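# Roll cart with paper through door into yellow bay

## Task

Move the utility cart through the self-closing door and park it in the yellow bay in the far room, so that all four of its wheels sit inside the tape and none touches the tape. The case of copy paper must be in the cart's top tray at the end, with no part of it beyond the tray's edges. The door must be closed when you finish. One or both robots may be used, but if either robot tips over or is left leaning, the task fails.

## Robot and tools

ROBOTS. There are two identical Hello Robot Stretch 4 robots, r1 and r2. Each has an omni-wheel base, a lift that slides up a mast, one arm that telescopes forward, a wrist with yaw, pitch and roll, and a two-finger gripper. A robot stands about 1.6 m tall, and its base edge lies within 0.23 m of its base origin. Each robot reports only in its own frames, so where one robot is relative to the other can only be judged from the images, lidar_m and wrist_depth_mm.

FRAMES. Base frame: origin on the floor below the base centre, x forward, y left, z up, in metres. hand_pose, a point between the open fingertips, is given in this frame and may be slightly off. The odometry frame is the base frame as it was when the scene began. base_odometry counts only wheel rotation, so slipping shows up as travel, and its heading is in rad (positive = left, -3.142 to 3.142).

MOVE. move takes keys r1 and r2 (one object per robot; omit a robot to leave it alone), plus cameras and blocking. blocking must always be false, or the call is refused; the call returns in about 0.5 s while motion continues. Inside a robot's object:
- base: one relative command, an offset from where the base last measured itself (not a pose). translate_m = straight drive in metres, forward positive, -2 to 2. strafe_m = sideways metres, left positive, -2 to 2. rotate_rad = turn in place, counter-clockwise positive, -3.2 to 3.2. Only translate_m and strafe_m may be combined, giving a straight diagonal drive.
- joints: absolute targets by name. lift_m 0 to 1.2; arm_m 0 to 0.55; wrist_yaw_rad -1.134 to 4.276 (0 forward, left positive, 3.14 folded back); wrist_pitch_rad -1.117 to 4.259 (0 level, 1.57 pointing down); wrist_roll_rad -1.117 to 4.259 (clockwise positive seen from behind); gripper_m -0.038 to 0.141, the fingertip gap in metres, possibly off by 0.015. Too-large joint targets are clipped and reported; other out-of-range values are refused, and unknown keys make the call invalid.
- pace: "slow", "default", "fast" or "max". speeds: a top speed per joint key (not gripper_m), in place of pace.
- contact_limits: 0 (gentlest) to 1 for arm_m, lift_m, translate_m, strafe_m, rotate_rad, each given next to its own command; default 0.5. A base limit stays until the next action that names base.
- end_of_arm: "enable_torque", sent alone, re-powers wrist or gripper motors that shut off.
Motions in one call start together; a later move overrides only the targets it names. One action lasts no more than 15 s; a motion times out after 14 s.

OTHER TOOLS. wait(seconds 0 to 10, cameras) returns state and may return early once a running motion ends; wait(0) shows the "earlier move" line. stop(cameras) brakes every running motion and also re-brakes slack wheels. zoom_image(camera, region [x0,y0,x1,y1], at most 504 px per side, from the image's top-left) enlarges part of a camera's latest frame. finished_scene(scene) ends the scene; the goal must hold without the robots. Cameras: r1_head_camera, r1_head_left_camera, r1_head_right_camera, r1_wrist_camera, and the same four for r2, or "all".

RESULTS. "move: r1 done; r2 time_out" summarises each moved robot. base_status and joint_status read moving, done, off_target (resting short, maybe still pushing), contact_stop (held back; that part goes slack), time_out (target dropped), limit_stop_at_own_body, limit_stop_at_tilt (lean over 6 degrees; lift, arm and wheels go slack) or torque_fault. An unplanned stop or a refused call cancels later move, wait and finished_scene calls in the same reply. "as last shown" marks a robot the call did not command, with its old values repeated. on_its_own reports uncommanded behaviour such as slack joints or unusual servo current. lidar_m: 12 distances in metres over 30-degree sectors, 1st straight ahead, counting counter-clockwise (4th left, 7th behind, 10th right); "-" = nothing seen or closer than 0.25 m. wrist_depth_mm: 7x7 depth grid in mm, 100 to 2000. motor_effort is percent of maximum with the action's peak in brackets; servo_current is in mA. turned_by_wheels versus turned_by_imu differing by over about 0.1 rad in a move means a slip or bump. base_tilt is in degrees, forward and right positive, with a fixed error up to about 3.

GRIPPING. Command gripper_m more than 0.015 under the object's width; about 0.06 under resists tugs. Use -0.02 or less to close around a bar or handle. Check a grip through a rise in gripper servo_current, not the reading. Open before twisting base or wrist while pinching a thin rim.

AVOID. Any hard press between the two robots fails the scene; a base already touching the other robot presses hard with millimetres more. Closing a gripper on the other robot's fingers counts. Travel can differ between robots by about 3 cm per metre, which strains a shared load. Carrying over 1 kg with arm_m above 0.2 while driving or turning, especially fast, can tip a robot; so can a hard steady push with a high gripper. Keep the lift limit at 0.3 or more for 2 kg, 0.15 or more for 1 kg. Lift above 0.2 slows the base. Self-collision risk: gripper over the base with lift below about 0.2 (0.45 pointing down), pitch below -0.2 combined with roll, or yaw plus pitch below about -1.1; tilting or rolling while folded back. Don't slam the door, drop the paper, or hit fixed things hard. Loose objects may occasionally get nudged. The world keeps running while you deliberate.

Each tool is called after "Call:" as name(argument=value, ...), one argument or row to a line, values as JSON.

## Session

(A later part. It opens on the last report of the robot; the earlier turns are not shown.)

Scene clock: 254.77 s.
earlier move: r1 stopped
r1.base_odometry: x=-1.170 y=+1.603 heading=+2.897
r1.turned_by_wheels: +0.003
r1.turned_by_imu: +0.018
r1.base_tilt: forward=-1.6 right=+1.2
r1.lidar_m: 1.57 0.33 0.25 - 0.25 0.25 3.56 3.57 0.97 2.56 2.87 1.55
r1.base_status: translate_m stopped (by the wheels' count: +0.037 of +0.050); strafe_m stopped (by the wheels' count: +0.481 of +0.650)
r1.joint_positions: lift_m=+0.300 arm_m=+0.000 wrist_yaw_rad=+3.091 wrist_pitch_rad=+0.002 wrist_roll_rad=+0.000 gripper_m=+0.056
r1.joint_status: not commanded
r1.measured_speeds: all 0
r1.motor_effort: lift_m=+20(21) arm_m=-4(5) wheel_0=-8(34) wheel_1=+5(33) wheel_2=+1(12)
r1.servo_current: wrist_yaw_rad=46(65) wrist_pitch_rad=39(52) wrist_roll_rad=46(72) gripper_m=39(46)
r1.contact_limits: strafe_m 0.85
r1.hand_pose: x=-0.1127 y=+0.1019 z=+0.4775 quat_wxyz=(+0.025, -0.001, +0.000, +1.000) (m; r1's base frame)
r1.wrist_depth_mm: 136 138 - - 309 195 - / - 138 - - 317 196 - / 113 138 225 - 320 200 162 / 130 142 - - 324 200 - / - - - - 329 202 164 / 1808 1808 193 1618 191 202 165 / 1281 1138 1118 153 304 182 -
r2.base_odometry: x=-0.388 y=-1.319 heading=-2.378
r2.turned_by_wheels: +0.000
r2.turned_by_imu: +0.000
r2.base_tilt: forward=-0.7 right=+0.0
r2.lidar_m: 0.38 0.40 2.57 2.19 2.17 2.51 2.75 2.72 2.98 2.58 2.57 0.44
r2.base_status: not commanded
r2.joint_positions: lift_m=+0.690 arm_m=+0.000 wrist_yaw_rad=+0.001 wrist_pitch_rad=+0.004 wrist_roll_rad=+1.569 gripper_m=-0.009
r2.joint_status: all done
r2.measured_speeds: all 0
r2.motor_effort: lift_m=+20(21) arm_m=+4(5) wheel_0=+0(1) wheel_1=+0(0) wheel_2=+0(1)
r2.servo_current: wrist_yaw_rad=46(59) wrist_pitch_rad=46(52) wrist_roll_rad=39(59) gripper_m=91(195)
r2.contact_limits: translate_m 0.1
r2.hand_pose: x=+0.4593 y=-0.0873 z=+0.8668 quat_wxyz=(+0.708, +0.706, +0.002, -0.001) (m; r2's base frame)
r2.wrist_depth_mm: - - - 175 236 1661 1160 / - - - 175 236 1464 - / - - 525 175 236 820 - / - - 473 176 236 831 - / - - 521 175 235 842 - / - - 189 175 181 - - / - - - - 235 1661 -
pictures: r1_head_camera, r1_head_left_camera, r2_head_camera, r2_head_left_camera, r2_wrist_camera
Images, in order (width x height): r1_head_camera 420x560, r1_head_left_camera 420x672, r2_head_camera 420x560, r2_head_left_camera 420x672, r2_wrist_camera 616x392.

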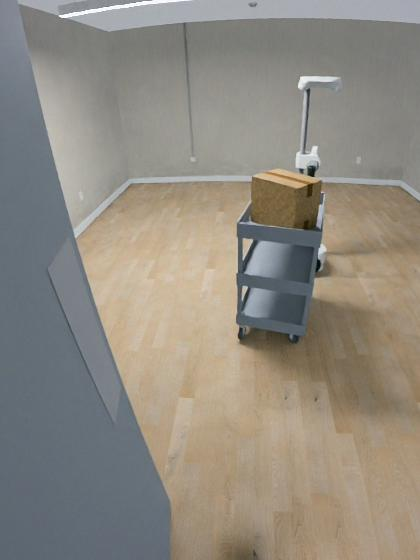

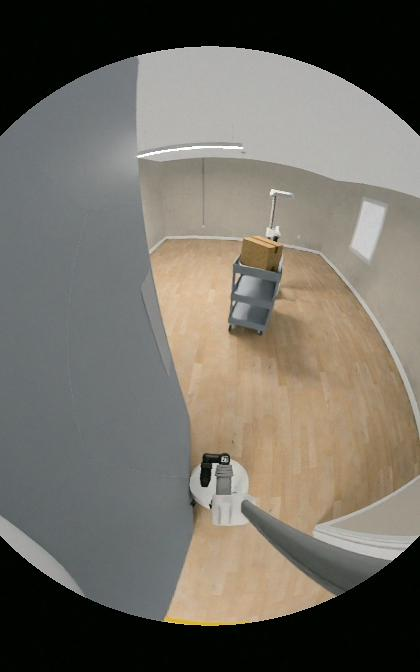

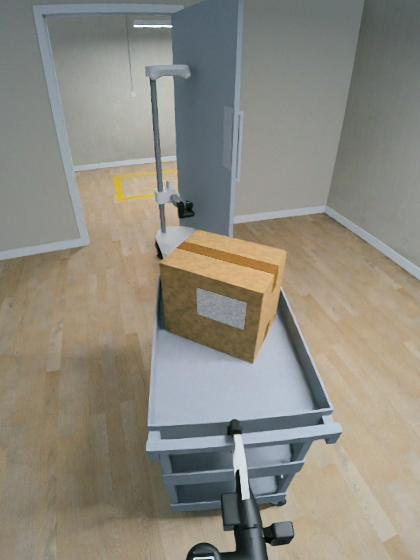

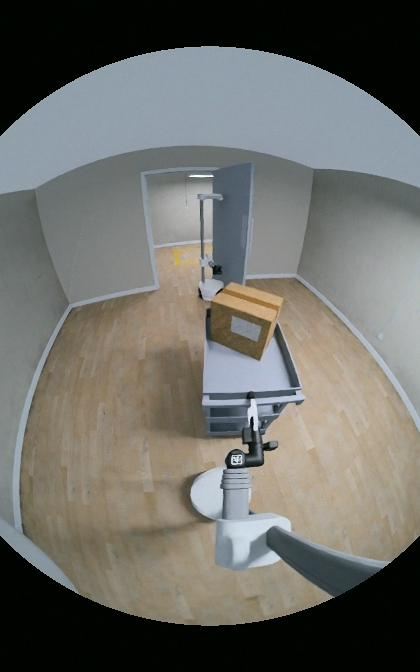

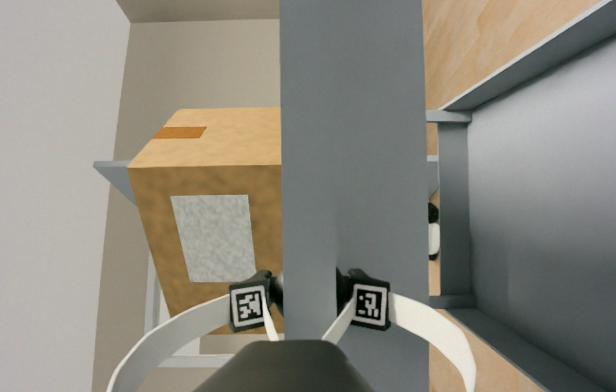

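Call:
move(
  r1={"base":{"strafe_m":0.35,"translate_m":0.0},"pace":"default","contact_limits":{"strafe_m":0.9}},
  r2={"base":{"rotate_rad":0.26},"pace":"slow"},
  blocking=false,
)

Call:
wait(
  seconds=2.5,
)

Call:
wait(
  seconds=1.5,
)

Call:
stop(
  cameras=["r1_head_left_camera","r1_head_camera","r2_head_camera","r2_head_left_camera","r2_wrist_camera"],
)

Scene clock: 270.73 s.
move: r1 moving; r2 moving
r1.base_odometry: x=-1.179 y=+1.568 heading=+2.897
r1.turned_by_wheels: +0.001
r1.turned_by_imu: -0.001
r1.base_tilt: forward=-1.6 right=+1.3
r1.lidar_m: 1.56 0.32 0.25 - 0.25 0.25 3.57 3.58 1.00 2.59 2.88 1.55
r1.base_status: translate_m moving; strafe_m moving
r1.joint_positions: lift_m=+0.300 arm_m=+0.000 wrist_yaw_rad=+3.091 wrist_pitch_rad=+0.002 wrist_roll_rad=+0.000 gripper_m=+0.056
r1.joint_status: not commanded
r1.measured_speeds: translate_m=+0.003 strafe_m=+0.153 rotate_rad=-0.018 lift_m=+0.000 arm_m=+0.000 wrist_yaw_rad=+0.000 wrist_pitch_rad=+0.000 wrist_roll_rad=+0.000
r1.motor_effort: lift_m=+20(20) arm_m=-4(4) wheel_0=-31(33) wheel_1=+34(36) wheel_2=+5(5)
r1.servo_current: wrist_yaw_rad=65(65) wrist_pitch_rad=46(46) wrist_roll_rad=39(52) gripper_m=39(52)
r1.contact_limits: strafe_m 0.9
r1.hand_pose: x=-0.1127 y=+0.1019 z=+0.4775 quat_wxyz=(+0.025, -0.001, +0.000, +1.000) (m; r1's base frame)
r1.wrist_depth_mm: 136 138 - - 290 197 - / 113 138 - - 296 198 - / 115 139 258 - 298 191 - / 137 153 - - 301 192 - / - - - - 304 194 159 / 1808 1756 194 1618 191 195 - / 1281 1118 1138 153 286 176 -
r2.base_odometry: x=-0.388 y=-1.319 heading=-2.254
r2.turned_by_wheels: +0.124
r2.turned_by_imu: +0.121
r2.base_tilt: forward=-0.7 right=+0.1
r2.lidar_m: 0.39 3.08 2.39 2.19 2.23 2.76 2.74 2.76 2.82 2.57 2.60 0.42
r2.base_status: rotate_rad moving
r2.joint_positions: lift_m=+0.690 arm_m=+0.000 wrist_yaw_rad=-0.007 wrist_pitch_rad=+0.006 wrist_roll_rad=+1.569 gripper_m=-0.009
r2.joint_status: not commanded
r2.measured_speeds: translate_m=+0.000 strafe_m=-0.001 rotate_rad=+0.485 lift_m=+0.000 arm_m=+0.000 wrist_yaw_rad=+0.000 wrist_pitch_rad=+0.002 wrist_roll_rad=+0.000
r2.motor_effort: lift_m=+20(21) arm_m=+4(5) wheel_0=-13(13) wheel_1=-9(9) wheel_2=-14(14)
r2.servo_current: wrist_yaw_rad=59(59) wrist_pitch_rad=46(46) wrist_roll_rad=46(52) gripper_m=65(104)
r2.hand_pose: x=+0.4587 y=-0.0893 z=+0.8664 quat_wxyz=(+0.708, +0.706, +0.000, -0.004) (m; r2's base frame)
r2.wrist_depth_mm: - - - 162 220 1618 - / - - 585 164 223 750 - / - 480 455 167 226 820 - / - - 492 228 229 831 - / - - 554 171 232 - - / - - 187 174 182 - - / - - - - - 1576 484
pictures: none

Scene clock: 271.53 s.
earlier move: r1 moving; r2 done
r1.base_odometry: x=-1.226 y=+1.378 heading=+2.897
r1.turned_by_wheels: +0.000
r1.turned_by_imu: +0.000
r1.base_tilt: forward=-1.6 right=+1.3
r1.lidar_m: 1.57 0.30 0.25 - 0.25 0.25 3.57 3.57 0.97 2.56 2.90 1.52
r1.base_status: translate_m moving; strafe_m moving
r1.joint_positions: lift_m=+0.300 arm_m=+0.000 wrist_yaw_rad=+3.091 wrist_pitch_rad=+0.002 wrist_roll_rad=+0.000 gripper_m=+0.056
r1.joint_status: not commanded
r1.measured_speeds: translate_m=+0.001 strafe_m=+0.266 rotate_rad=-0.003 lift_m=+0.000 arm_m=+0.000 wrist_yaw_rad=+0.000 wrist_pitch_rad=+0.000 wrist_roll_rad=+0.000
r1.motor_effort: lift_m=+20(20) arm_m=-4(4) wheel_0=-31(33) wheel_1=+34(37) wheel_2=+3(5)
r1.servo_current: wrist_yaw_rad=59(65) wrist_pitch_rad=46(46) wrist_roll_rad=46(65) gripper_m=39(52)
r1.contact_limits: strafe_m 0.9
r1.hand_pose: x=-0.1127 y=+0.1019 z=+0.4775 quat_wxyz=(+0.025, -0.001, +0.000, +1.000) (m; r1's base frame)
r1.wrist_depth_mm: 136 138 - - 290 196 - / 113 139 - - 294 198 - / 115 139 258 - 297 191 - / 136 153 - - 301 192 - / - - - - 304 194 159 / 1808 1808 193 1576 190 194 - / 1281 1138 1098 154 286 176 -
r2.base_odometry: x=-0.388 y=-1.319 heading=-2.119
r2.turned_by_wheels: +0.135
r2.turned_by_imu: +0.131
r2.base_tilt: forward=-0.7 right=+0.1
r2.lidar_m: 0.44 3.14 2.29 2.18 2.25 2.86 2.76 2.84 2.68 2.57 0.51 0.40
r2.base_status: done
r2.joint_positions: lift_m=+0.690 arm_m=+0.000 wrist_yaw_rad=+0.001 wrist_pitch_rad=+0.006 wrist_roll_rad=+1.569 gripper_m=-0.009
r2.joint_status: not commanded
r2.measured_speeds: all 0
r2.motor_effort: lift_m=+20(21) arm_m=+4(5) wheel_0=-5(13) wheel_1=-4(9) wheel_2=-5(14)
r2.servo_current: wrist_yaw_rad=39(59) wrist_pitch_rad=52(52) wrist_roll_rad=46(65) gripper_m=72(104)
r2.hand_pose: x=+0.4593 y=-0.0871 z=+0.8663 quat_wxyz=(+0.708, +0.706, +0.002, -0.002) (m; r2's base frame)
r2.wrist_depth_mm: - 439 439 125 179 - - / - 407 404 129 189 - - / - 504 469 138 203 - - / - - 574 147 214 - - / - - - 157 227 1808 - / - - 186 171 182 1576 488 / - - - - - 1576 1160
wait: 0.80 of 2.5 s (r2 has come to rest)
pictures: none

Scene clock: 272.73 s.
earlier move: r1 done
r1.base_odometry: x=-1.254 y=+1.265 heading=+2.897
r1.turned_by_wheels: +0.000
r1.turned_by_imu: +0.000
r1.base_tilt: forward=-1.6 right=+1.3
r1.lidar_m: 1.55 0.29 0.25 - 0.25 0.26 3.56 3.58 0.97 2.56 2.88 1.52
r1.base_status: done
r1.joint_positions: lift_m=+0.300 arm_m=+0.000 wrist_yaw_rad=+3.091 wrist_pitch_rad=+0.002 wrist_roll_rad=+0.000 gripper_m=+0.056
r1.joint_status: not commanded
r1.measured_speeds: all 0
r1.motor_effort: lift_m=+20(20) arm_m=-4(4) wheel_0=-30(33) wheel_1=+32(37) wheel_2=+4(5)
r1.servo_current: wrist_yaw_rad=52(72) wrist_pitch_rad=39(46) wrist_roll_rad=39(65) gripper_m=39(52)
r1.contact_limits: strafe_m 0.9
r1.hand_pose: x=-0.1127 y=+0.1019 z=+0.4775 quat_wxyz=(+0.025, -0.001, +0.000, +1.000) (m; r1's base frame)
r1.wrist_depth_mm: 136 138 - - 290 196 - / 113 139 - - 296 198 - / 115 139 257 - 298 191 - / 136 153 - - 300 192 - / - - - - 303 193 159 / 1808 1808 194 1618 191 194 - / 1281 1138 1118 154 286 176 -
r2.base_odometry: x=-0.388 y=-1.319 heading=-2.119
r2.turned_by_wheels: +0.000
r2.turned_by_imu: +0.000
r2.base_tilt: forward=-0.6 right=+0.1
r2.lidar_m: 0.44 3.15 2.25 2.16 2.26 2.87 2.74 2.85 2.67 2.56 0.47 0.39
r2.base_status: done
r2.joint_positions: lift_m=+0.690 arm_m=+0.000 wrist_yaw_rad=+0.001 wrist_pitch_rad=+0.006 wrist_roll_rad=+1.569 gripper_m=-0.009
r2.joint_status: not commanded
r2.measured_speeds: all 0
r2.motor_effort: lift_m=+20(21) arm_m=+4(5) wheel_0=-5(13) wheel_1=-4(9) wheel_2=-5(14)
r2.servo_current: wrist_yaw_rad=46(59) wrist_pitch_rad=46(52) wrist_roll_rad=46(65) gripper_m=72(104)
r2.hand_pose: x=+0.4593 y=-0.0871 z=+0.8663 quat_wxyz=(+0.708, +0.706, +0.002, -0.002) (m; r2's base frame)
r2.wrist_depth_mm: - 442 439 125 178 - - / - 402 404 129 189 - - / - 512 473 138 202 - - / - - 574 147 215 - - / - - - 157 227 1808 - / - - 186 171 181 1537 484 / - - - - - 1618 1160
wait: 1.20 of 1.5 s (r1 has come to rest)
pictures: none

Scene clock: 272.73 s.
stop: no move was running
r1.base_odometry: x=-1.254 y=+1.265 heading=+2.897
r1.turned_by_wheels: +0.000
r1.turned_by_imu: +0.000
r1.base_tilt: forward=-1.6 right=+1.3
r1.lidar_m: 1.55 0.29 0.25 - 0.25 0.26 3.56 3.58 0.97 2.56 2.88 1.52
r1.base_status: done
r1.joint_positions: lift_m=+0.300 arm_m=+0.000 wrist_yaw_rad=+3.091 wrist_pitch_rad=+0.002 wrist_roll_rad=+0.000 gripper_m=+0.056
r1.joint_status: not commanded
r1.measured_speeds: all 0
r1.motor_effort: lift_m=+20(20) arm_m=-4(4) wheel_0=-30(33) wheel_1=+32(37) wheel_2=+4(5)
r1.servo_current: wrist_yaw_rad=52(72) wrist_pitch_rad=39(46) wrist_roll_rad=39(65) gripper_m=39(52)
r1.contact_limits: strafe_m 0.9
r1.hand_pose: x=-0.1127 y=+0.1019 z=+0.4775 quat_wxyz=(+0.025, -0.001, +0.000, +1.000) (m; r1's base frame)
r1.wrist_depth_mm: 136 138 - - 290 196 - / 113 139 - - 296 198 - / 115 139 257 - 298 191 - / 136 153 - - 300 192 - / - - - - 303 193 159 / 1808 1808 194 1618 191 194 - / 1281 1138 1118 154 286 176 -
r2.base_odometry: x=-0.388 y=-1.319 heading=-2.119
r2.turned_by_wheels: +0.000
r2.turned_by_imu: +0.000
r2.base_tilt: forward=-0.6 right=+0.1
r2.lidar_m: 0.44 3.15 2.25 2.16 2.26 2.87 2.74 2.85 2.67 2.56 0.47 0.39
r2.base_status: done
r2.joint_positions: lift_m=+0.690 arm_m=+0.000 wrist_yaw_rad=+0.001 wrist_pitch_rad=+0.006 wrist_roll_rad=+1.569 gripper_m=-0.009
r2.joint_status: not commanded
r2.measured_speeds: all 0
r2.motor_effort: lift_m=+20(21) arm_m=+4(5) wheel_0=-5(13) wheel_1=-4(9) wheel_2=-5(14)
r2.servo_current: wrist_yaw_rad=46(59) wrist_pitch_rad=46(52) wrist_roll_rad=46(65) gripper_m=72(104)
r2.hand_pose: x=+0.4593 y=-0.0871 z=+0.8663 quat_wxyz=(+0.708, +0.706, +0.002, -0.002) (m; r2's base frame)
r2.wrist_depth_mm: - 442 439 125 178 - - / - 402 404 129 189 - - / - 512 473 138 202 - - / - - 574 147 215 - - / - - - 157 227 1808 - / - - 186 171 181 1537 484 / - - - - - 1618 1160
pictures: r1_head_camera, r1_head_left_camera, r2_head_camera, r2_head_left_camera, r2_wrist_camera
Images, in order (width x height): r1_head_camera 420x560, r1_head_left_camera 420x672, r2_head_camera 420x560, r2_head_left_camera 420x672, r2_wrist_camera 616x392.

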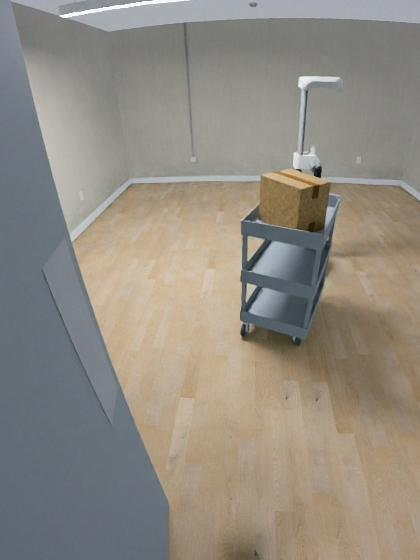

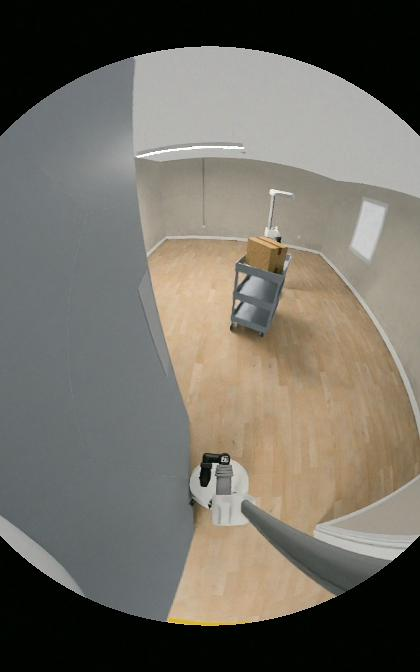

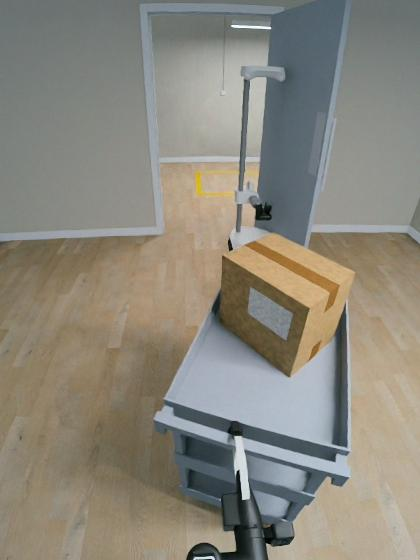

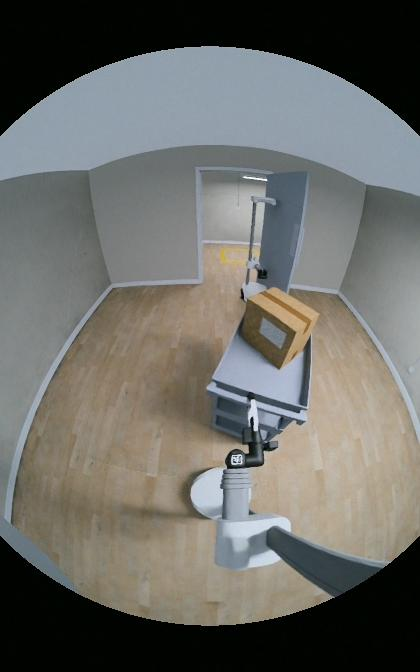

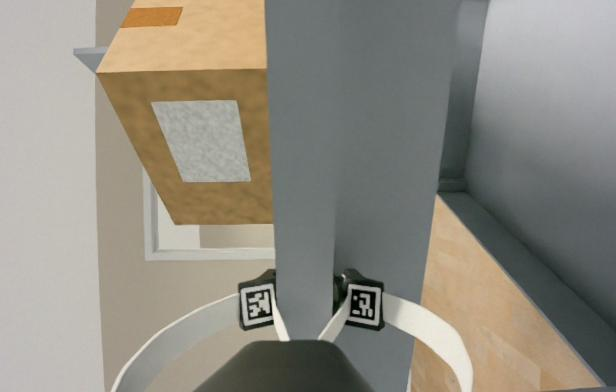

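Call:
move(
  r2={"base":{"strafe_m":-0.5},"pace":"slow"},
  blocking=false,
)

Call:
wait(
  seconds=6,
  cameras=["r1_head_camera","r2_head_camera","r2_head_left_camera","r2_wrist_camera"],
)

Scene clock: 317.30 s.
move: r2 moving
r1: as last shown
r1.lidar_m: 1.54 0.30 0.25 - 0.25 0.25 3.53 3.56 0.98 2.57 2.90 1.51
r1.motor_effort: lift_m=+20(20) arm_m=-4(4) wheel_0=-30(30) wheel_1=+32(32) wheel_2=+4(4)
r1.servo_current: wrist_yaw_rad=39(59) wrist_pitch_rad=46(46) wrist_roll_rad=39(59) gripper_m=39(46)
r1.contact_limits: strafe_m 0.9
r1.wrist_depth_mm: 136 138 - - 289 197 - / 113 138 - - 296 198 - / 115 139 257 - 297 191 - / 136 153 - - 301 193 - / - - - - 303 193 159 / 1863 1863 193 1576 191 194 - / 1308 1118 1138 153 286 175 -
r2.base_odometry: x=-0.400 y=-1.311 heading=-2.119
r2.turned_by_wheels: +0.000
r2.turned_by_imu: +0.001
r2.base_tilt: forward=-0.7 right=+0.0
r2.lidar_m: 0.42 3.16 2.30 2.18 2.24 2.86 2.75 2.84 2.66 2.56 2.65 0.39
r2.base_status: strafe_m moving
r2.joint_positions: lift_m=+0.690 arm_m=+0.000 wrist_yaw_rad=+0.001 wrist_pitch_rad=+0.006 wrist_roll_rad=+1.569 gripper_m=-0.009
r2.joint_status: not commanded
r2.measured_speeds: translate_m=+0.000 strafe_m=-0.057 rotate_rad=+0.002 lift_m=+0.000 arm_m=+0.000 wrist_yaw_rad=+0.000 wrist_pitch_rad=+0.000 wrist_roll_rad=+0.000
r2.motor_effort: lift_m=+20(21) arm_m=+4(5) wheel_0=+8(12) wheel_1=-7(9) wheel_2=-1(4)
r2.servo_current: wrist_yaw_rad=39(59) wrist_pitch_rad=46(46) wrist_roll_rad=46(59) gripper_m=72(78)
r2.hand_pose: x=+0.4593 y=-0.0871 z=+0.8663 quat_wxyz=(+0.708, +0.706, +0.002, -0.002) (m; r2's base frame)
r2.wrist_depth_mm: - 445 445 126 180 - - / - 407 404 130 190 - - / - 500 473 139 202 - - / - - 569 149 215 - - / - - - 157 227 1808 - / - - 186 170 181 1537 480 / - - - - - 1576 1138
pictures: none

Scene clock: 322.93 s.
earlier move: r2 done
r1.base_odometry: x=-1.254 y=+1.265 heading=+2.897
r1.turned_by_wheels: +0.000
r1.turned_by_imu: +0.000
r1.base_tilt: forward=-1.5 right=+1.3
r1.lidar_m: 1.45 0.32 0.25 - 0.25 0.25 3.56 3.59 0.98 2.56 2.89 1.66
r1.base_status: not commanded
r1.joint_positions: lift_m=+0.300 arm_m=+0.000 wrist_yaw_rad=+3.091 wrist_pitch_rad=+0.002 wrist_roll_rad=+0.000 gripper_m=+0.056
r1.joint_status: not commanded
r1.measured_speeds: all 0
r1.motor_effort: lift_m=+20(20) arm_m=-4(4) wheel_0=-30(30) wheel_1=+33(33) wheel_2=+4(4)
r1.servo_current: wrist_yaw_rad=52(72) wrist_pitch_rad=39(52) wrist_roll_rad=52(65) gripper_m=46(52)
r1.contact_limits: strafe_m 0.9
r1.hand_pose: x=-0.1127 y=+0.1019 z=+0.4775 quat_wxyz=(+0.025, -0.001, +0.000, +1.000) (m; r1's base frame)
r1.wrist_depth_mm: 136 138 - - 291 197 - / 113 139 - - 294 198 - / 115 139 257 - 298 191 - / 136 153 - - 301 192 - / - - - - 304 194 159 / 1863 1756 194 1618 191 195 - / 1308 1098 1138 153 283 176 -
r2.base_odometry: x=-0.814 y=-1.058 heading=-2.119
r2.turned_by_wheels: +0.000
r2.turned_by_imu: +0.001
r2.base_tilt: forward=-0.7 right=+0.1
r2.lidar_m: 0.34 0.38 2.78 2.66 2.75 2.80 2.73 2.83 2.17 2.09 2.15 0.46
r2.base_status: done
r2.joint_positions: lift_m=+0.690 arm_m=+0.000 wrist_yaw_rad=+0.002 wrist_pitch_rad=+0.006 wrist_roll_rad=+1.569 gripper_m=-0.009
r2.joint_status: not commanded
r2.measured_speeds: all 0
r2.motor_effort: lift_m=+20(21) arm_m=+4(5) wheel_0=+3(14) wheel_1=-4(9) wheel_2=+0(4)
r2.servo_current: wrist_yaw_rad=46(65) wrist_pitch_rad=46(52) wrist_roll_rad=52(59) gripper_m=72(78)
r2.hand_pose: x=+0.4594 y=-0.0869 z=+0.8662 quat_wxyz=(+0.708, +0.706, +0.003, -0.002) (m; r2's base frame)
r2.wrist_depth_mm: - - - 219 289 1430 399 / - - - 208 274 1618 484 / - - - 198 262 1537 - / - - 549 190 251 - - / - - 484 183 241 831 - / - - 187 174 181 - - / - - - - 226 - -
wait: 5.63 of 6 s (r2 has come to rest)
pictures: r1_head_camera, r2_head_camera, r2_head_left_camera, r2_wrist_camera
Images, in order (width x height): r1_head_camera 420x560, r2_head_camera 420x560, r2_head_left_camera 420x672, r2_wrist_camera 616x392.

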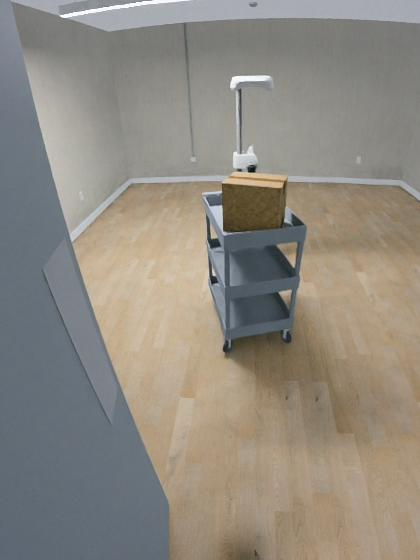

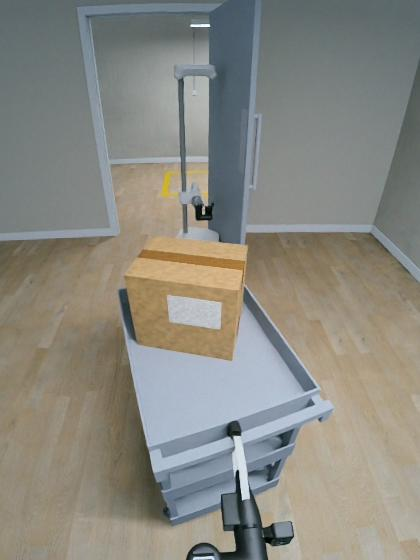

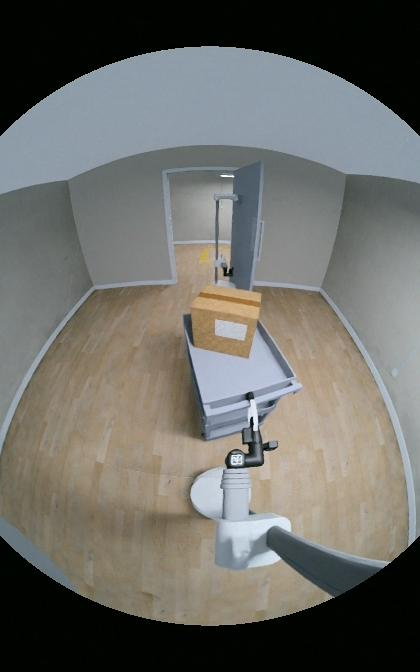

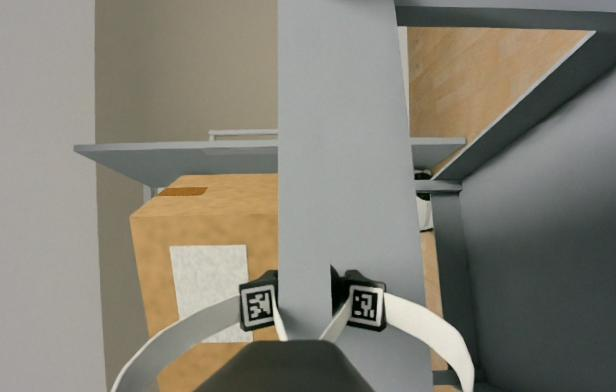

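Call:
move(
  r2={"base":{"strafe_m":-0.23,"translate_m":0.09},"pace":"slow"},
  blocking=false,
)

Call:
wait(
  seconds=4,
  cameras=["r1_head_camera","r2_head_camera"],
)

Scene clock: 340.77 s.
move: r2 moving
r1: as last shown
r1.base_tilt: forward=-1.6 right=+1.3
r1.lidar_m: 1.48 0.30 0.25 - 0.25 0.25 3.55 3.57 0.98 2.56 2.89 1.65
r1.motor_effort: lift_m=+20(20) arm_m=-4(4) wheel_0=-30(30) wheel_1=+32(33) wheel_2=+4(4)
r1.servo_current: wrist_yaw_rad=52(59) wrist_pitch_rad=39(46) wrist_roll_rad=46(52) gripper_m=46(46)
r1.contact_limits: strafe_m 0.9
r1.wrist_depth_mm: 136 138 - - 291 196 - / 113 139 - - 294 198 - / 115 139 257 - 300 191 - / 136 153 - - 301 192 - / - - - - 304 193 159 / 1863 1808 195 1661 191 194 - / 1281 1138 1118 153 286 176 -
r2.base_odometry: x=-0.827 y=-1.056 heading=-2.120
r2.turned_by_wheels: -0.001
r2.turned_by_imu: +0.000
r2.base_tilt: forward=-0.7 right=+0.0
r2.lidar_m: 0.34 0.36 2.81 2.69 2.74 2.86 2.73 2.87 2.15 2.06 2.16 0.45
r2.base_status: translate_m moving; strafe_m moving
r2.joint_positions: lift_m=+0.690 arm_m=+0.000 wrist_yaw_rad=+0.002 wrist_pitch_rad=+0.006 wrist_roll_rad=+1.569 gripper_m=-0.009
r2.joint_status: not commanded
r2.measured_speeds: translate_m=+0.018 strafe_m=-0.046 rotate_rad=-0.002 lift_m=+0.000 arm_m=+0.000 wrist_yaw_rad=+0.000 wrist_pitch_rad=+0.000 wrist_roll_rad=+0.000
r2.motor_effort: lift_m=+20(21) arm_m=+4(5) wheel_0=+7(11) wheel_1=-6(8) wheel_2=-9(9)
r2.servo_current: wrist_yaw_rad=52(52) wrist_pitch_rad=39(52) wrist_roll_rad=39(65) gripper_m=65(78)
r2.hand_pose: x=+0.4594 y=-0.0869 z=+0.8662 quat_wxyz=(+0.708, +0.706, +0.003, -0.002) (m; r2's base frame)
r2.wrist_depth_mm: - - - 221 296 1366 1078 / - - - 211 278 1661 496 / - - - 198 263 1661 - / - - 580 191 252 - - / - - 480 184 241 831 - / - - 187 174 181 - - / - - - - 223 - -
pictures: none

Scene clock: 344.00 s.
earlier move: r2 done
r1.base_odometry: x=-1.254 y=+1.265 heading=+2.897
r1.turned_by_wheels: +0.000
r1.turned_by_imu: +0.000
r1.base_tilt: forward=-1.6 right=+1.3
r1.lidar_m: 1.41 0.33 0.25 - 0.25 0.25 3.57 3.58 0.98 2.56 2.88 4.17
r1.base_status: not commanded
r1.joint_positions: lift_m=+0.300 arm_m=+0.000 wrist_yaw_rad=+3.091 wrist_pitch_rad=+0.002 wrist_roll_rad=+0.000 gripper_m=+0.056
r1.joint_status: not commanded
r1.measured_speeds: all 0
r1.motor_effort: lift_m=+20(20) arm_m=-4(4) wheel_0=-30(31) wheel_1=+32(33) wheel_2=+4(4)
r1.servo_current: wrist_yaw_rad=20(72) wrist_pitch_rad=39(52) wrist_roll_rad=46(72) gripper_m=39(52)
r1.contact_limits: strafe_m 0.9
r1.hand_pose: x=-0.1127 y=+0.1019 z=+0.4775 quat_wxyz=(+0.025, -0.001, +0.000, +1.000) (m; r1's base frame)
r1.wrist_depth_mm: 136 138 - - 290 197 - / 113 139 - - 294 199 - / 115 139 258 - 298 191 - / 136 153 - - 301 192 - / - - - - 303 194 159 / 1808 1756 194 1576 191 195 - / 1281 1118 1118 153 286 175 -
r2.base_odometry: x=-1.057 y=-1.015 heading=-2.120
r2.turned_by_wheels: +0.000
r2.turned_by_imu: +0.001
r2.base_tilt: forward=-0.7 right=+0.1
r2.lidar_m: 0.29 0.37 3.05 2.92 2.98 2.94 2.82 2.69 1.93 1.85 1.92 0.47
r2.base_status: done
r2.joint_positions: lift_m=+0.690 arm_m=+0.000 wrist_yaw_rad=+0.000 wrist_pitch_rad=+0.006 wrist_roll_rad=+1.569 gripper_m=-0.009
r2.joint_status: not commanded
r2.measured_speeds: all 0
r2.motor_effort: lift_m=+20(21) arm_m=+4(5) wheel_0=+4(11) wheel_1=-4(8) wheel_2=-7(12)
r2.servo_current: wrist_yaw_rad=39(65) wrist_pitch_rad=52(52) wrist_roll_rad=52(65) gripper_m=72(85)
r2.hand_pose: x=+0.4593 y=-0.0873 z=+0.8662 quat_wxyz=(+0.708, +0.706, +0.002, -0.002) (m; r2's base frame)
r2.wrist_depth_mm: - - - 336 - 1661 1138 / - - - 342 377 384 387 / - - - 243 334 1618 477 / - - - 208 285 1708 554 / - - - 190 250 723 - / - - 187 169 181 - - / - 445 445 - 211 - -
wait: 3.23 of 4 s (r2 has come to rest)
pictures: r1_head_camera, r2_head_camera
Images, in order (width x height): r1_head_camera 420x560, r2_head_camera 420x560.

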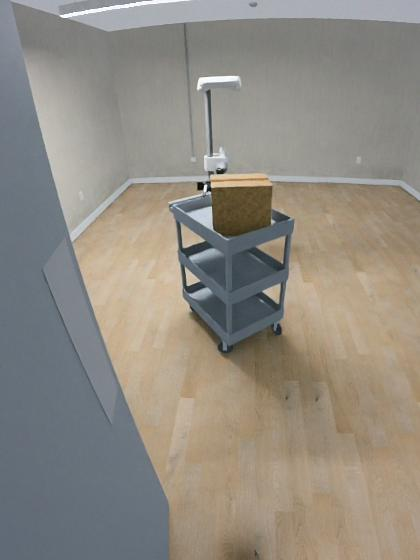

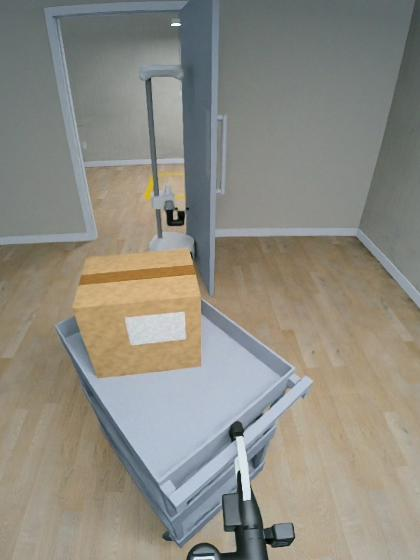

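Call:
move(
  r2={"base":{"strafe_m":0.5,"translate_m":0.64},"pace":"slow"},
  blocking=false,
)

Call:
wait(
  seconds=9.5,
  cameras=["r1_head_camera","r2_head_camera","r2_head_left_camera","r2_wrist_camera"],
)

Scene clock: 352.10 s.
move: r2 moving
r1: as last shown
r1.lidar_m: 1.40 0.33 0.25 - 0.25 0.25 3.55 3.56 0.96 2.58 2.88 4.13
r1.motor_effort: lift_m=+20(20) arm_m=-4(4) wheel_0=-30(30) wheel_1=+32(33) wheel_2=+4(4)
r1.servo_current: wrist_yaw_rad=39(72) wrist_pitch_rad=46(46) wrist_roll_rad=65(65) gripper_m=39(46)
r1.contact_limits: strafe_m 0.9
r1.wrist_depth_mm: 136 138 - - 290 197 - / 113 138 - - 296 198 - / 115 139 257 - 297 191 - / 137 153 - - 303 192 - / - - - - 303 194 159 / 1756 1863 193 1661 190 195 - / 1308 1138 1118 153 285 176 -
r2.base_odometry: x=-1.056 y=-1.028 heading=-2.121
r2.turned_by_wheels: -0.001
r2.turned_by_imu: +0.000
r2.base_tilt: forward=-0.7 right=+0.1
r2.lidar_m: 0.25 0.36 3.03 2.90 2.96 2.96 2.84 2.69 1.95 1.85 1.93 0.48
r2.base_status: translate_m moving; strafe_m moving
r2.joint_positions: lift_m=+0.690 arm_m=+0.000 wrist_yaw_rad=-0.004 wrist_pitch_rad=+0.006 wrist_roll_rad=+1.569 gripper_m=-0.009
r2.joint_status: not commanded
r2.measured_speeds: translate_m=+0.042 strafe_m=+0.032 rotate_rad=+0.001 lift_m=+0.000 arm_m=+0.000 wrist_yaw_rad=-0.008 wrist_pitch_rad=+0.000 wrist_roll_rad=+0.000
r2.motor_effort: lift_m=+20(20) arm_m=+4(4) wheel_0=-7(9) wheel_1=+8(8) wheel_2=-14(14)
r2.servo_current: wrist_yaw_rad=46(59) wrist_pitch_rad=52(52) wrist_roll_rad=46(65) gripper_m=72(72)
r2.hand_pose: x=+0.4589 y=-0.0887 z=+0.8662 quat_wxyz=(+0.708, +0.706, +0.001, -0.004) (m; r2's base frame)
r2.wrist_depth_mm: - - - 336 - 1618 1138 / - - - 345 377 384 389 / - - - 244 336 1618 488 / - - - 207 279 1708 525 / - - - 189 248 707 - / - - 187 166 182 - - / - 442 445 - 208 - -
pictures: none

Scene clock: 360.93 s.
earlier move: r2 done
r1.base_odometry: x=-1.254 y=+1.265 heading=+2.897
r1.turned_by_wheels: +0.000
r1.turned_by_imu: -0.001
r1.base_tilt: forward=-1.6 right=+1.3
r1.lidar_m: 1.08 0.33 0.25 - 0.25 0.26 3.56 3.55 0.99 2.56 2.91 0.87
r1.base_status: not commanded
r1.joint_positions: lift_m=+0.300 arm_m=+0.000 wrist_yaw_rad=+3.091 wrist_pitch_rad=+0.002 wrist_roll_rad=+0.000 gripper_m=+0.056
r1.joint_status: not commanded
r1.measured_speeds: all 0
r1.motor_effort: lift_m=+20(20) arm_m=-4(4) wheel_0=-30(31) wheel_1=+32(33) wheel_2=+4(4)
r1.servo_current: wrist_yaw_rad=39(78) wrist_pitch_rad=46(52) wrist_roll_rad=52(72) gripper_m=39(52)
r1.contact_limits: strafe_m 0.9
r1.hand_pose: x=-0.1127 y=+0.1019 z=+0.4775 quat_wxyz=(+0.025, -0.001, +0.000, +1.000) (m; r1's base frame)
r1.wrist_depth_mm: 136 138 - - 291 197 - / 113 138 - - 296 199 - / 115 139 258 - 298 191 - / 136 153 - - 301 193 - / - - - - 306 193 159 / 1863 1808 194 1618 191 195 - / 1308 1138 1118 154 285 176 -
r2.base_odometry: x=-0.965 y=-1.821 heading=-2.120
r2.turned_by_wheels: +0.000
r2.turned_by_imu: +0.000
r2.base_tilt: forward=-0.7 right=+0.1
r2.lidar_m: 0.26 0.37 2.53 2.40 2.51 3.41 3.52 3.38 2.43 2.33 2.43 0.49
r2.base_status: done
r2.joint_positions: lift_m=+0.690 arm_m=+0.000 wrist_yaw_rad=-0.005 wrist_pitch_rad=+0.006 wrist_roll_rad=+1.569 gripper_m=-0.009
r2.joint_status: not commanded
r2.measured_speeds: all 0
r2.motor_effort: lift_m=+20(21) arm_m=+4(5) wheel_0=-5(12) wheel_1=+4(9) wheel_2=-6(14)
r2.servo_current: wrist_yaw_rad=52(65) wrist_pitch_rad=39(52) wrist_roll_rad=39(65) gripper_m=72(78)
r2.hand_pose: x=+0.4588 y=-0.0888 z=+0.8662 quat_wxyz=(+0.708, +0.706, +0.000, -0.004) (m; r2's base frame)
r2.wrist_depth_mm: - - - 336 - 1618 1118 / - - - 287 382 382 387 / - - - 238 329 1430 477 / - - - 209 286 1464 525 / - - - 190 251 741 - / - - 187 167 182 - - / - 449 439 - 210 - -
wait: 8.83 of 9.5 s (r2 has come to rest)
pictures: r1_head_camera, r2_head_camera, r2_head_left_camera, r2_wrist_camera
Images, in order (width x height): r1_head_camera 420x560, r2_head_camera 420x560, r2_head_left_camera 420x672, r2_wrist_camera 616x392.

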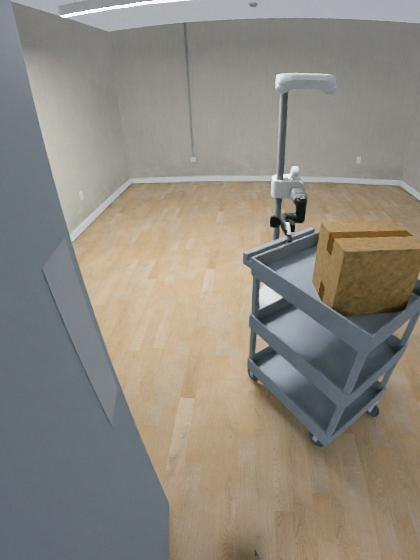

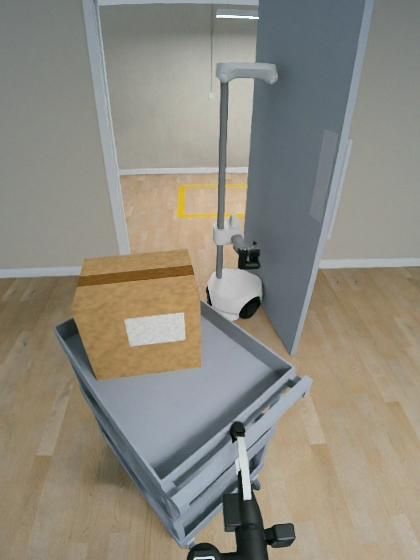

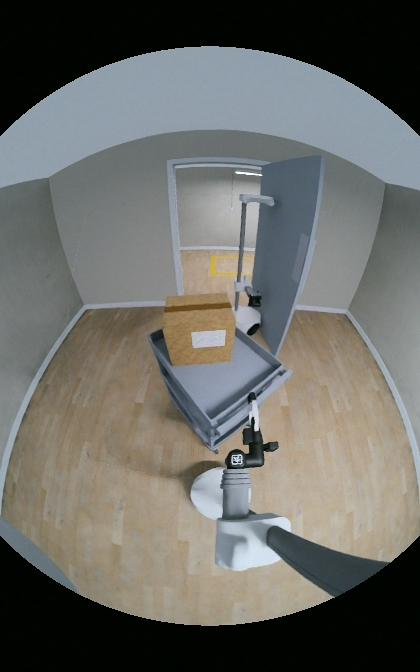

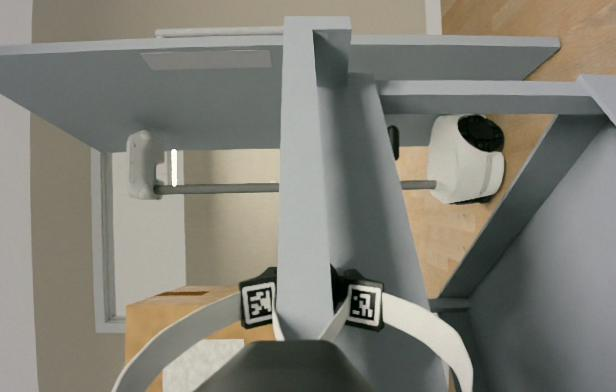

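Call:
move(
  r2={"base":{"strafe_m":0.44,"translate_m":-0.13},"pace":"slow"},
  blocking=false,
)

Call:
wait(
  seconds=7,
  cameras=["r1_head_camera","r2_head_camera","r2_head_left_camera","r2_wrist_camera","r1_head_right_camera"],
)

Scene clock: 369.57 s.
move: r2 moving
r1: as last shown
r1.turned_by_imu: +0.000
r1.lidar_m: 1.06 0.29 0.25 - 0.25 0.26 3.56 3.58 0.96 2.58 2.91 0.86
r1.motor_effort: lift_m=+20(20) arm_m=-4(4) wheel_0=-30(30) wheel_1=+32(32) wheel_2=+4(4)
r1.servo_current: wrist_yaw_rad=39(65) wrist_pitch_rad=52(52) wrist_roll_rad=59(59) gripper_m=39(46)
r1.contact_limits: strafe_m 0.9
r1.wrist_depth_mm: 136 138 - - 289 196 - / 113 139 - - 296 198 - / 115 139 257 - 297 191 - / 137 153 - - 301 193 - / - - - - 306 193 159 / 1808 1756 193 1618 191 195 - / 1281 1118 1138 154 285 175 -
r2.base_odometry: x=-0.953 y=-1.825 heading=-2.120
r2.turned_by_wheels: +0.000
r2.turned_by_imu: +0.000
r2.base_tilt: forward=-0.7 right=+0.1
r2.lidar_m: 0.28 0.37 2.49 2.40 2.51 3.37 3.55 3.38 2.46 2.32 2.41 0.50
r2.base_status: translate_m moving; strafe_m moving
r2.joint_positions: lift_m=+0.690 arm_m=+0.000 wrist_yaw_rad=-0.005 wrist_pitch_rad=+0.006 wrist_roll_rad=+1.569 gripper_m=-0.009
r2.joint_status: not commanded
r2.measured_speeds: translate_m=-0.014 strafe_m=+0.048 rotate_rad=-0.003 lift_m=+0.000 arm_m=+0.000 wrist_yaw_rad=+0.000 wrist_pitch_rad=+0.000 wrist_roll_rad=+0.000
r2.motor_effort: lift_m=+20(21) arm_m=+4(4) wheel_0=-7(12) wheel_1=+7(8) wheel_2=+4(6)
r2.servo_current: wrist_yaw_rad=59(59) wrist_pitch_rad=46(52) wrist_roll_rad=46(65) gripper_m=72(72)
r2.hand_pose: x=+0.4588 y=-0.0888 z=+0.8662 quat_wxyz=(+0.708, +0.706, +0.000, -0.004) (m; r2's base frame)
r2.wrist_depth_mm: - - - 330 - 1576 1160 / - - - 283 375 382 387 / - - - 236 325 1430 477 / - - - 208 285 1537 - / - - - 190 249 759 - / - - 186 167 181 - - / - 445 442 - 208 - -
pictures: none

Scene clock: 374.90 s.
earlier move: r2 done
r1.base_odometry: x=-1.254 y=+1.265 heading=+2.897
r1.turned_by_wheels: +0.000
r1.turned_by_imu: +0.000
r1.base_tilt: forward=-1.5 right=+1.3
r1.lidar_m: 5.31 0.32 0.25 - 0.25 0.25 3.56 3.56 0.95 2.54 1.21 0.99
r1.base_status: not commanded
r1.joint_positions: lift_m=+0.300 arm_m=+0.000 wrist_yaw_rad=+3.091 wrist_pitch_rad=+0.002 wrist_roll_rad=+0.000 gripper_m=+0.056
r1.joint_status: not commanded
r1.measured_speeds: all 0
r1.motor_effort: lift_m=+20(20) arm_m=-4(4) wheel_0=-30(31) wheel_1=+32(33) wheel_2=+4(4)
r1.servo_current: wrist_yaw_rad=33(85) wrist_pitch_rad=46(52) wrist_roll_rad=46(65) gripper_m=46(52)
r1.contact_limits: strafe_m 0.9
r1.hand_pose: x=-0.1127 y=+0.1019 z=+0.4775 quat_wxyz=(+0.025, -0.001, +0.000, +1.000) (m; r1's base frame)
r1.wrist_depth_mm: 136 138 - - 290 197 - / 113 138 - - 294 198 - / 115 139 259 - 297 190 - / 137 153 - - 301 193 - / - - - - 303 193 159 / 1863 1808 194 1618 191 194 - / 1308 1118 1118 153 286 176 -
r2.base_odometry: x=-0.523 y=-1.940 heading=-2.120
r2.turned_by_wheels: +0.001
r2.turned_by_imu: +0.000
r2.base_tilt: forward=-0.6 right=+0.1
r2.lidar_m: 0.37 0.43 2.08 1.97 2.04 2.75 3.40 3.47 2.88 2.79 2.90 0.45
r2.base_status: done
r2.joint_positions: lift_m=+0.690 arm_m=+0.000 wrist_yaw_rad=-0.001 wrist_pitch_rad=+0.006 wrist_roll_rad=+1.569 gripper_m=-0.009
r2.joint_status: not commanded
r2.measured_speeds: all 0
r2.motor_effort: lift_m=+20(21) arm_m=+4(5) wheel_0=-5(14) wheel_1=+4(8) wheel_2=+9(10)
r2.servo_current: wrist_yaw_rad=46(65) wrist_pitch_rad=46(52) wrist_roll_rad=33(65) gripper_m=78(85)
r2.hand_pose: x=+0.4592 y=-0.0877 z=+0.8662 quat_wxyz=(+0.708, +0.706, +0.002, -0.003) (m; r2's base frame)
r2.wrist_depth_mm: - - - 170 231 1537 - / - - - 172 232 798 - / - - 480 173 234 831 - / - - 480 233 235 842 - / - - 535 174 234 842 - / - - 186 175 181 - - / - - - - - 1499 492
wait: 5.33 of 7 s (r2 has come to rest)
pictures: r1_head_camera, r1_head_right_camera, r2_head_camera, r2_head_left_camera, r2_wrist_camera
Images, in order (width x height): r1_head_camera 420x560, r1_head_right_camera 420x672, r2_head_camera 420x560, r2_head_left_camera 420x672, r2_wrist_camera 616x392.

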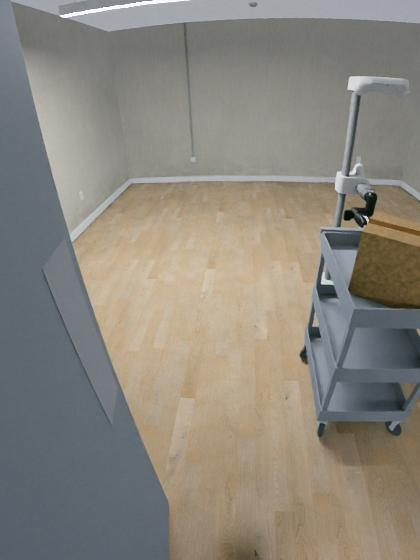

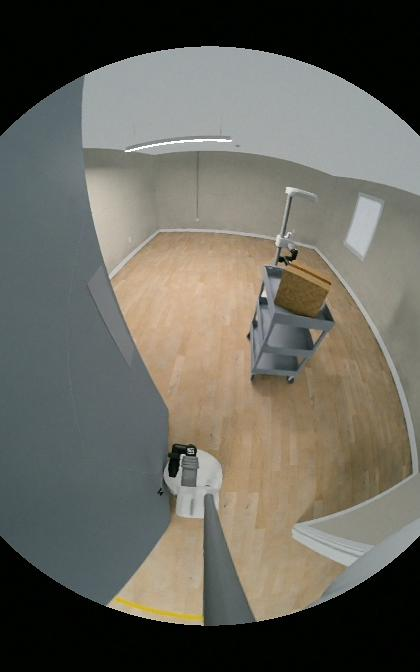

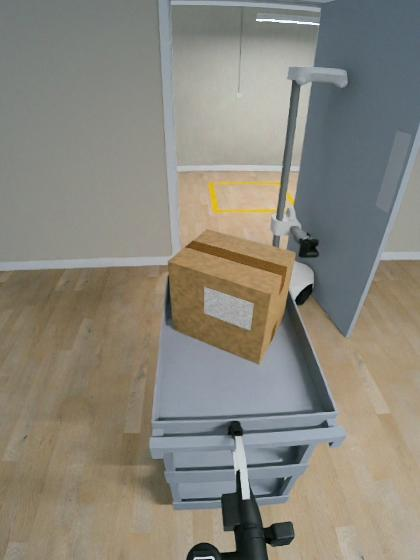

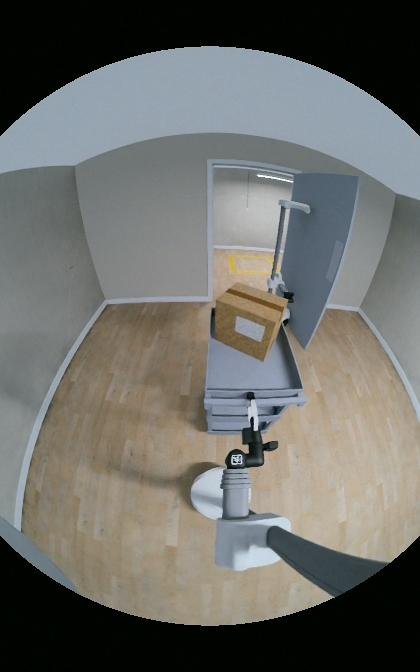

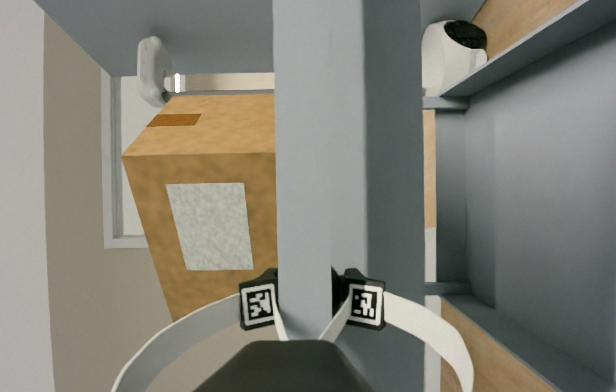

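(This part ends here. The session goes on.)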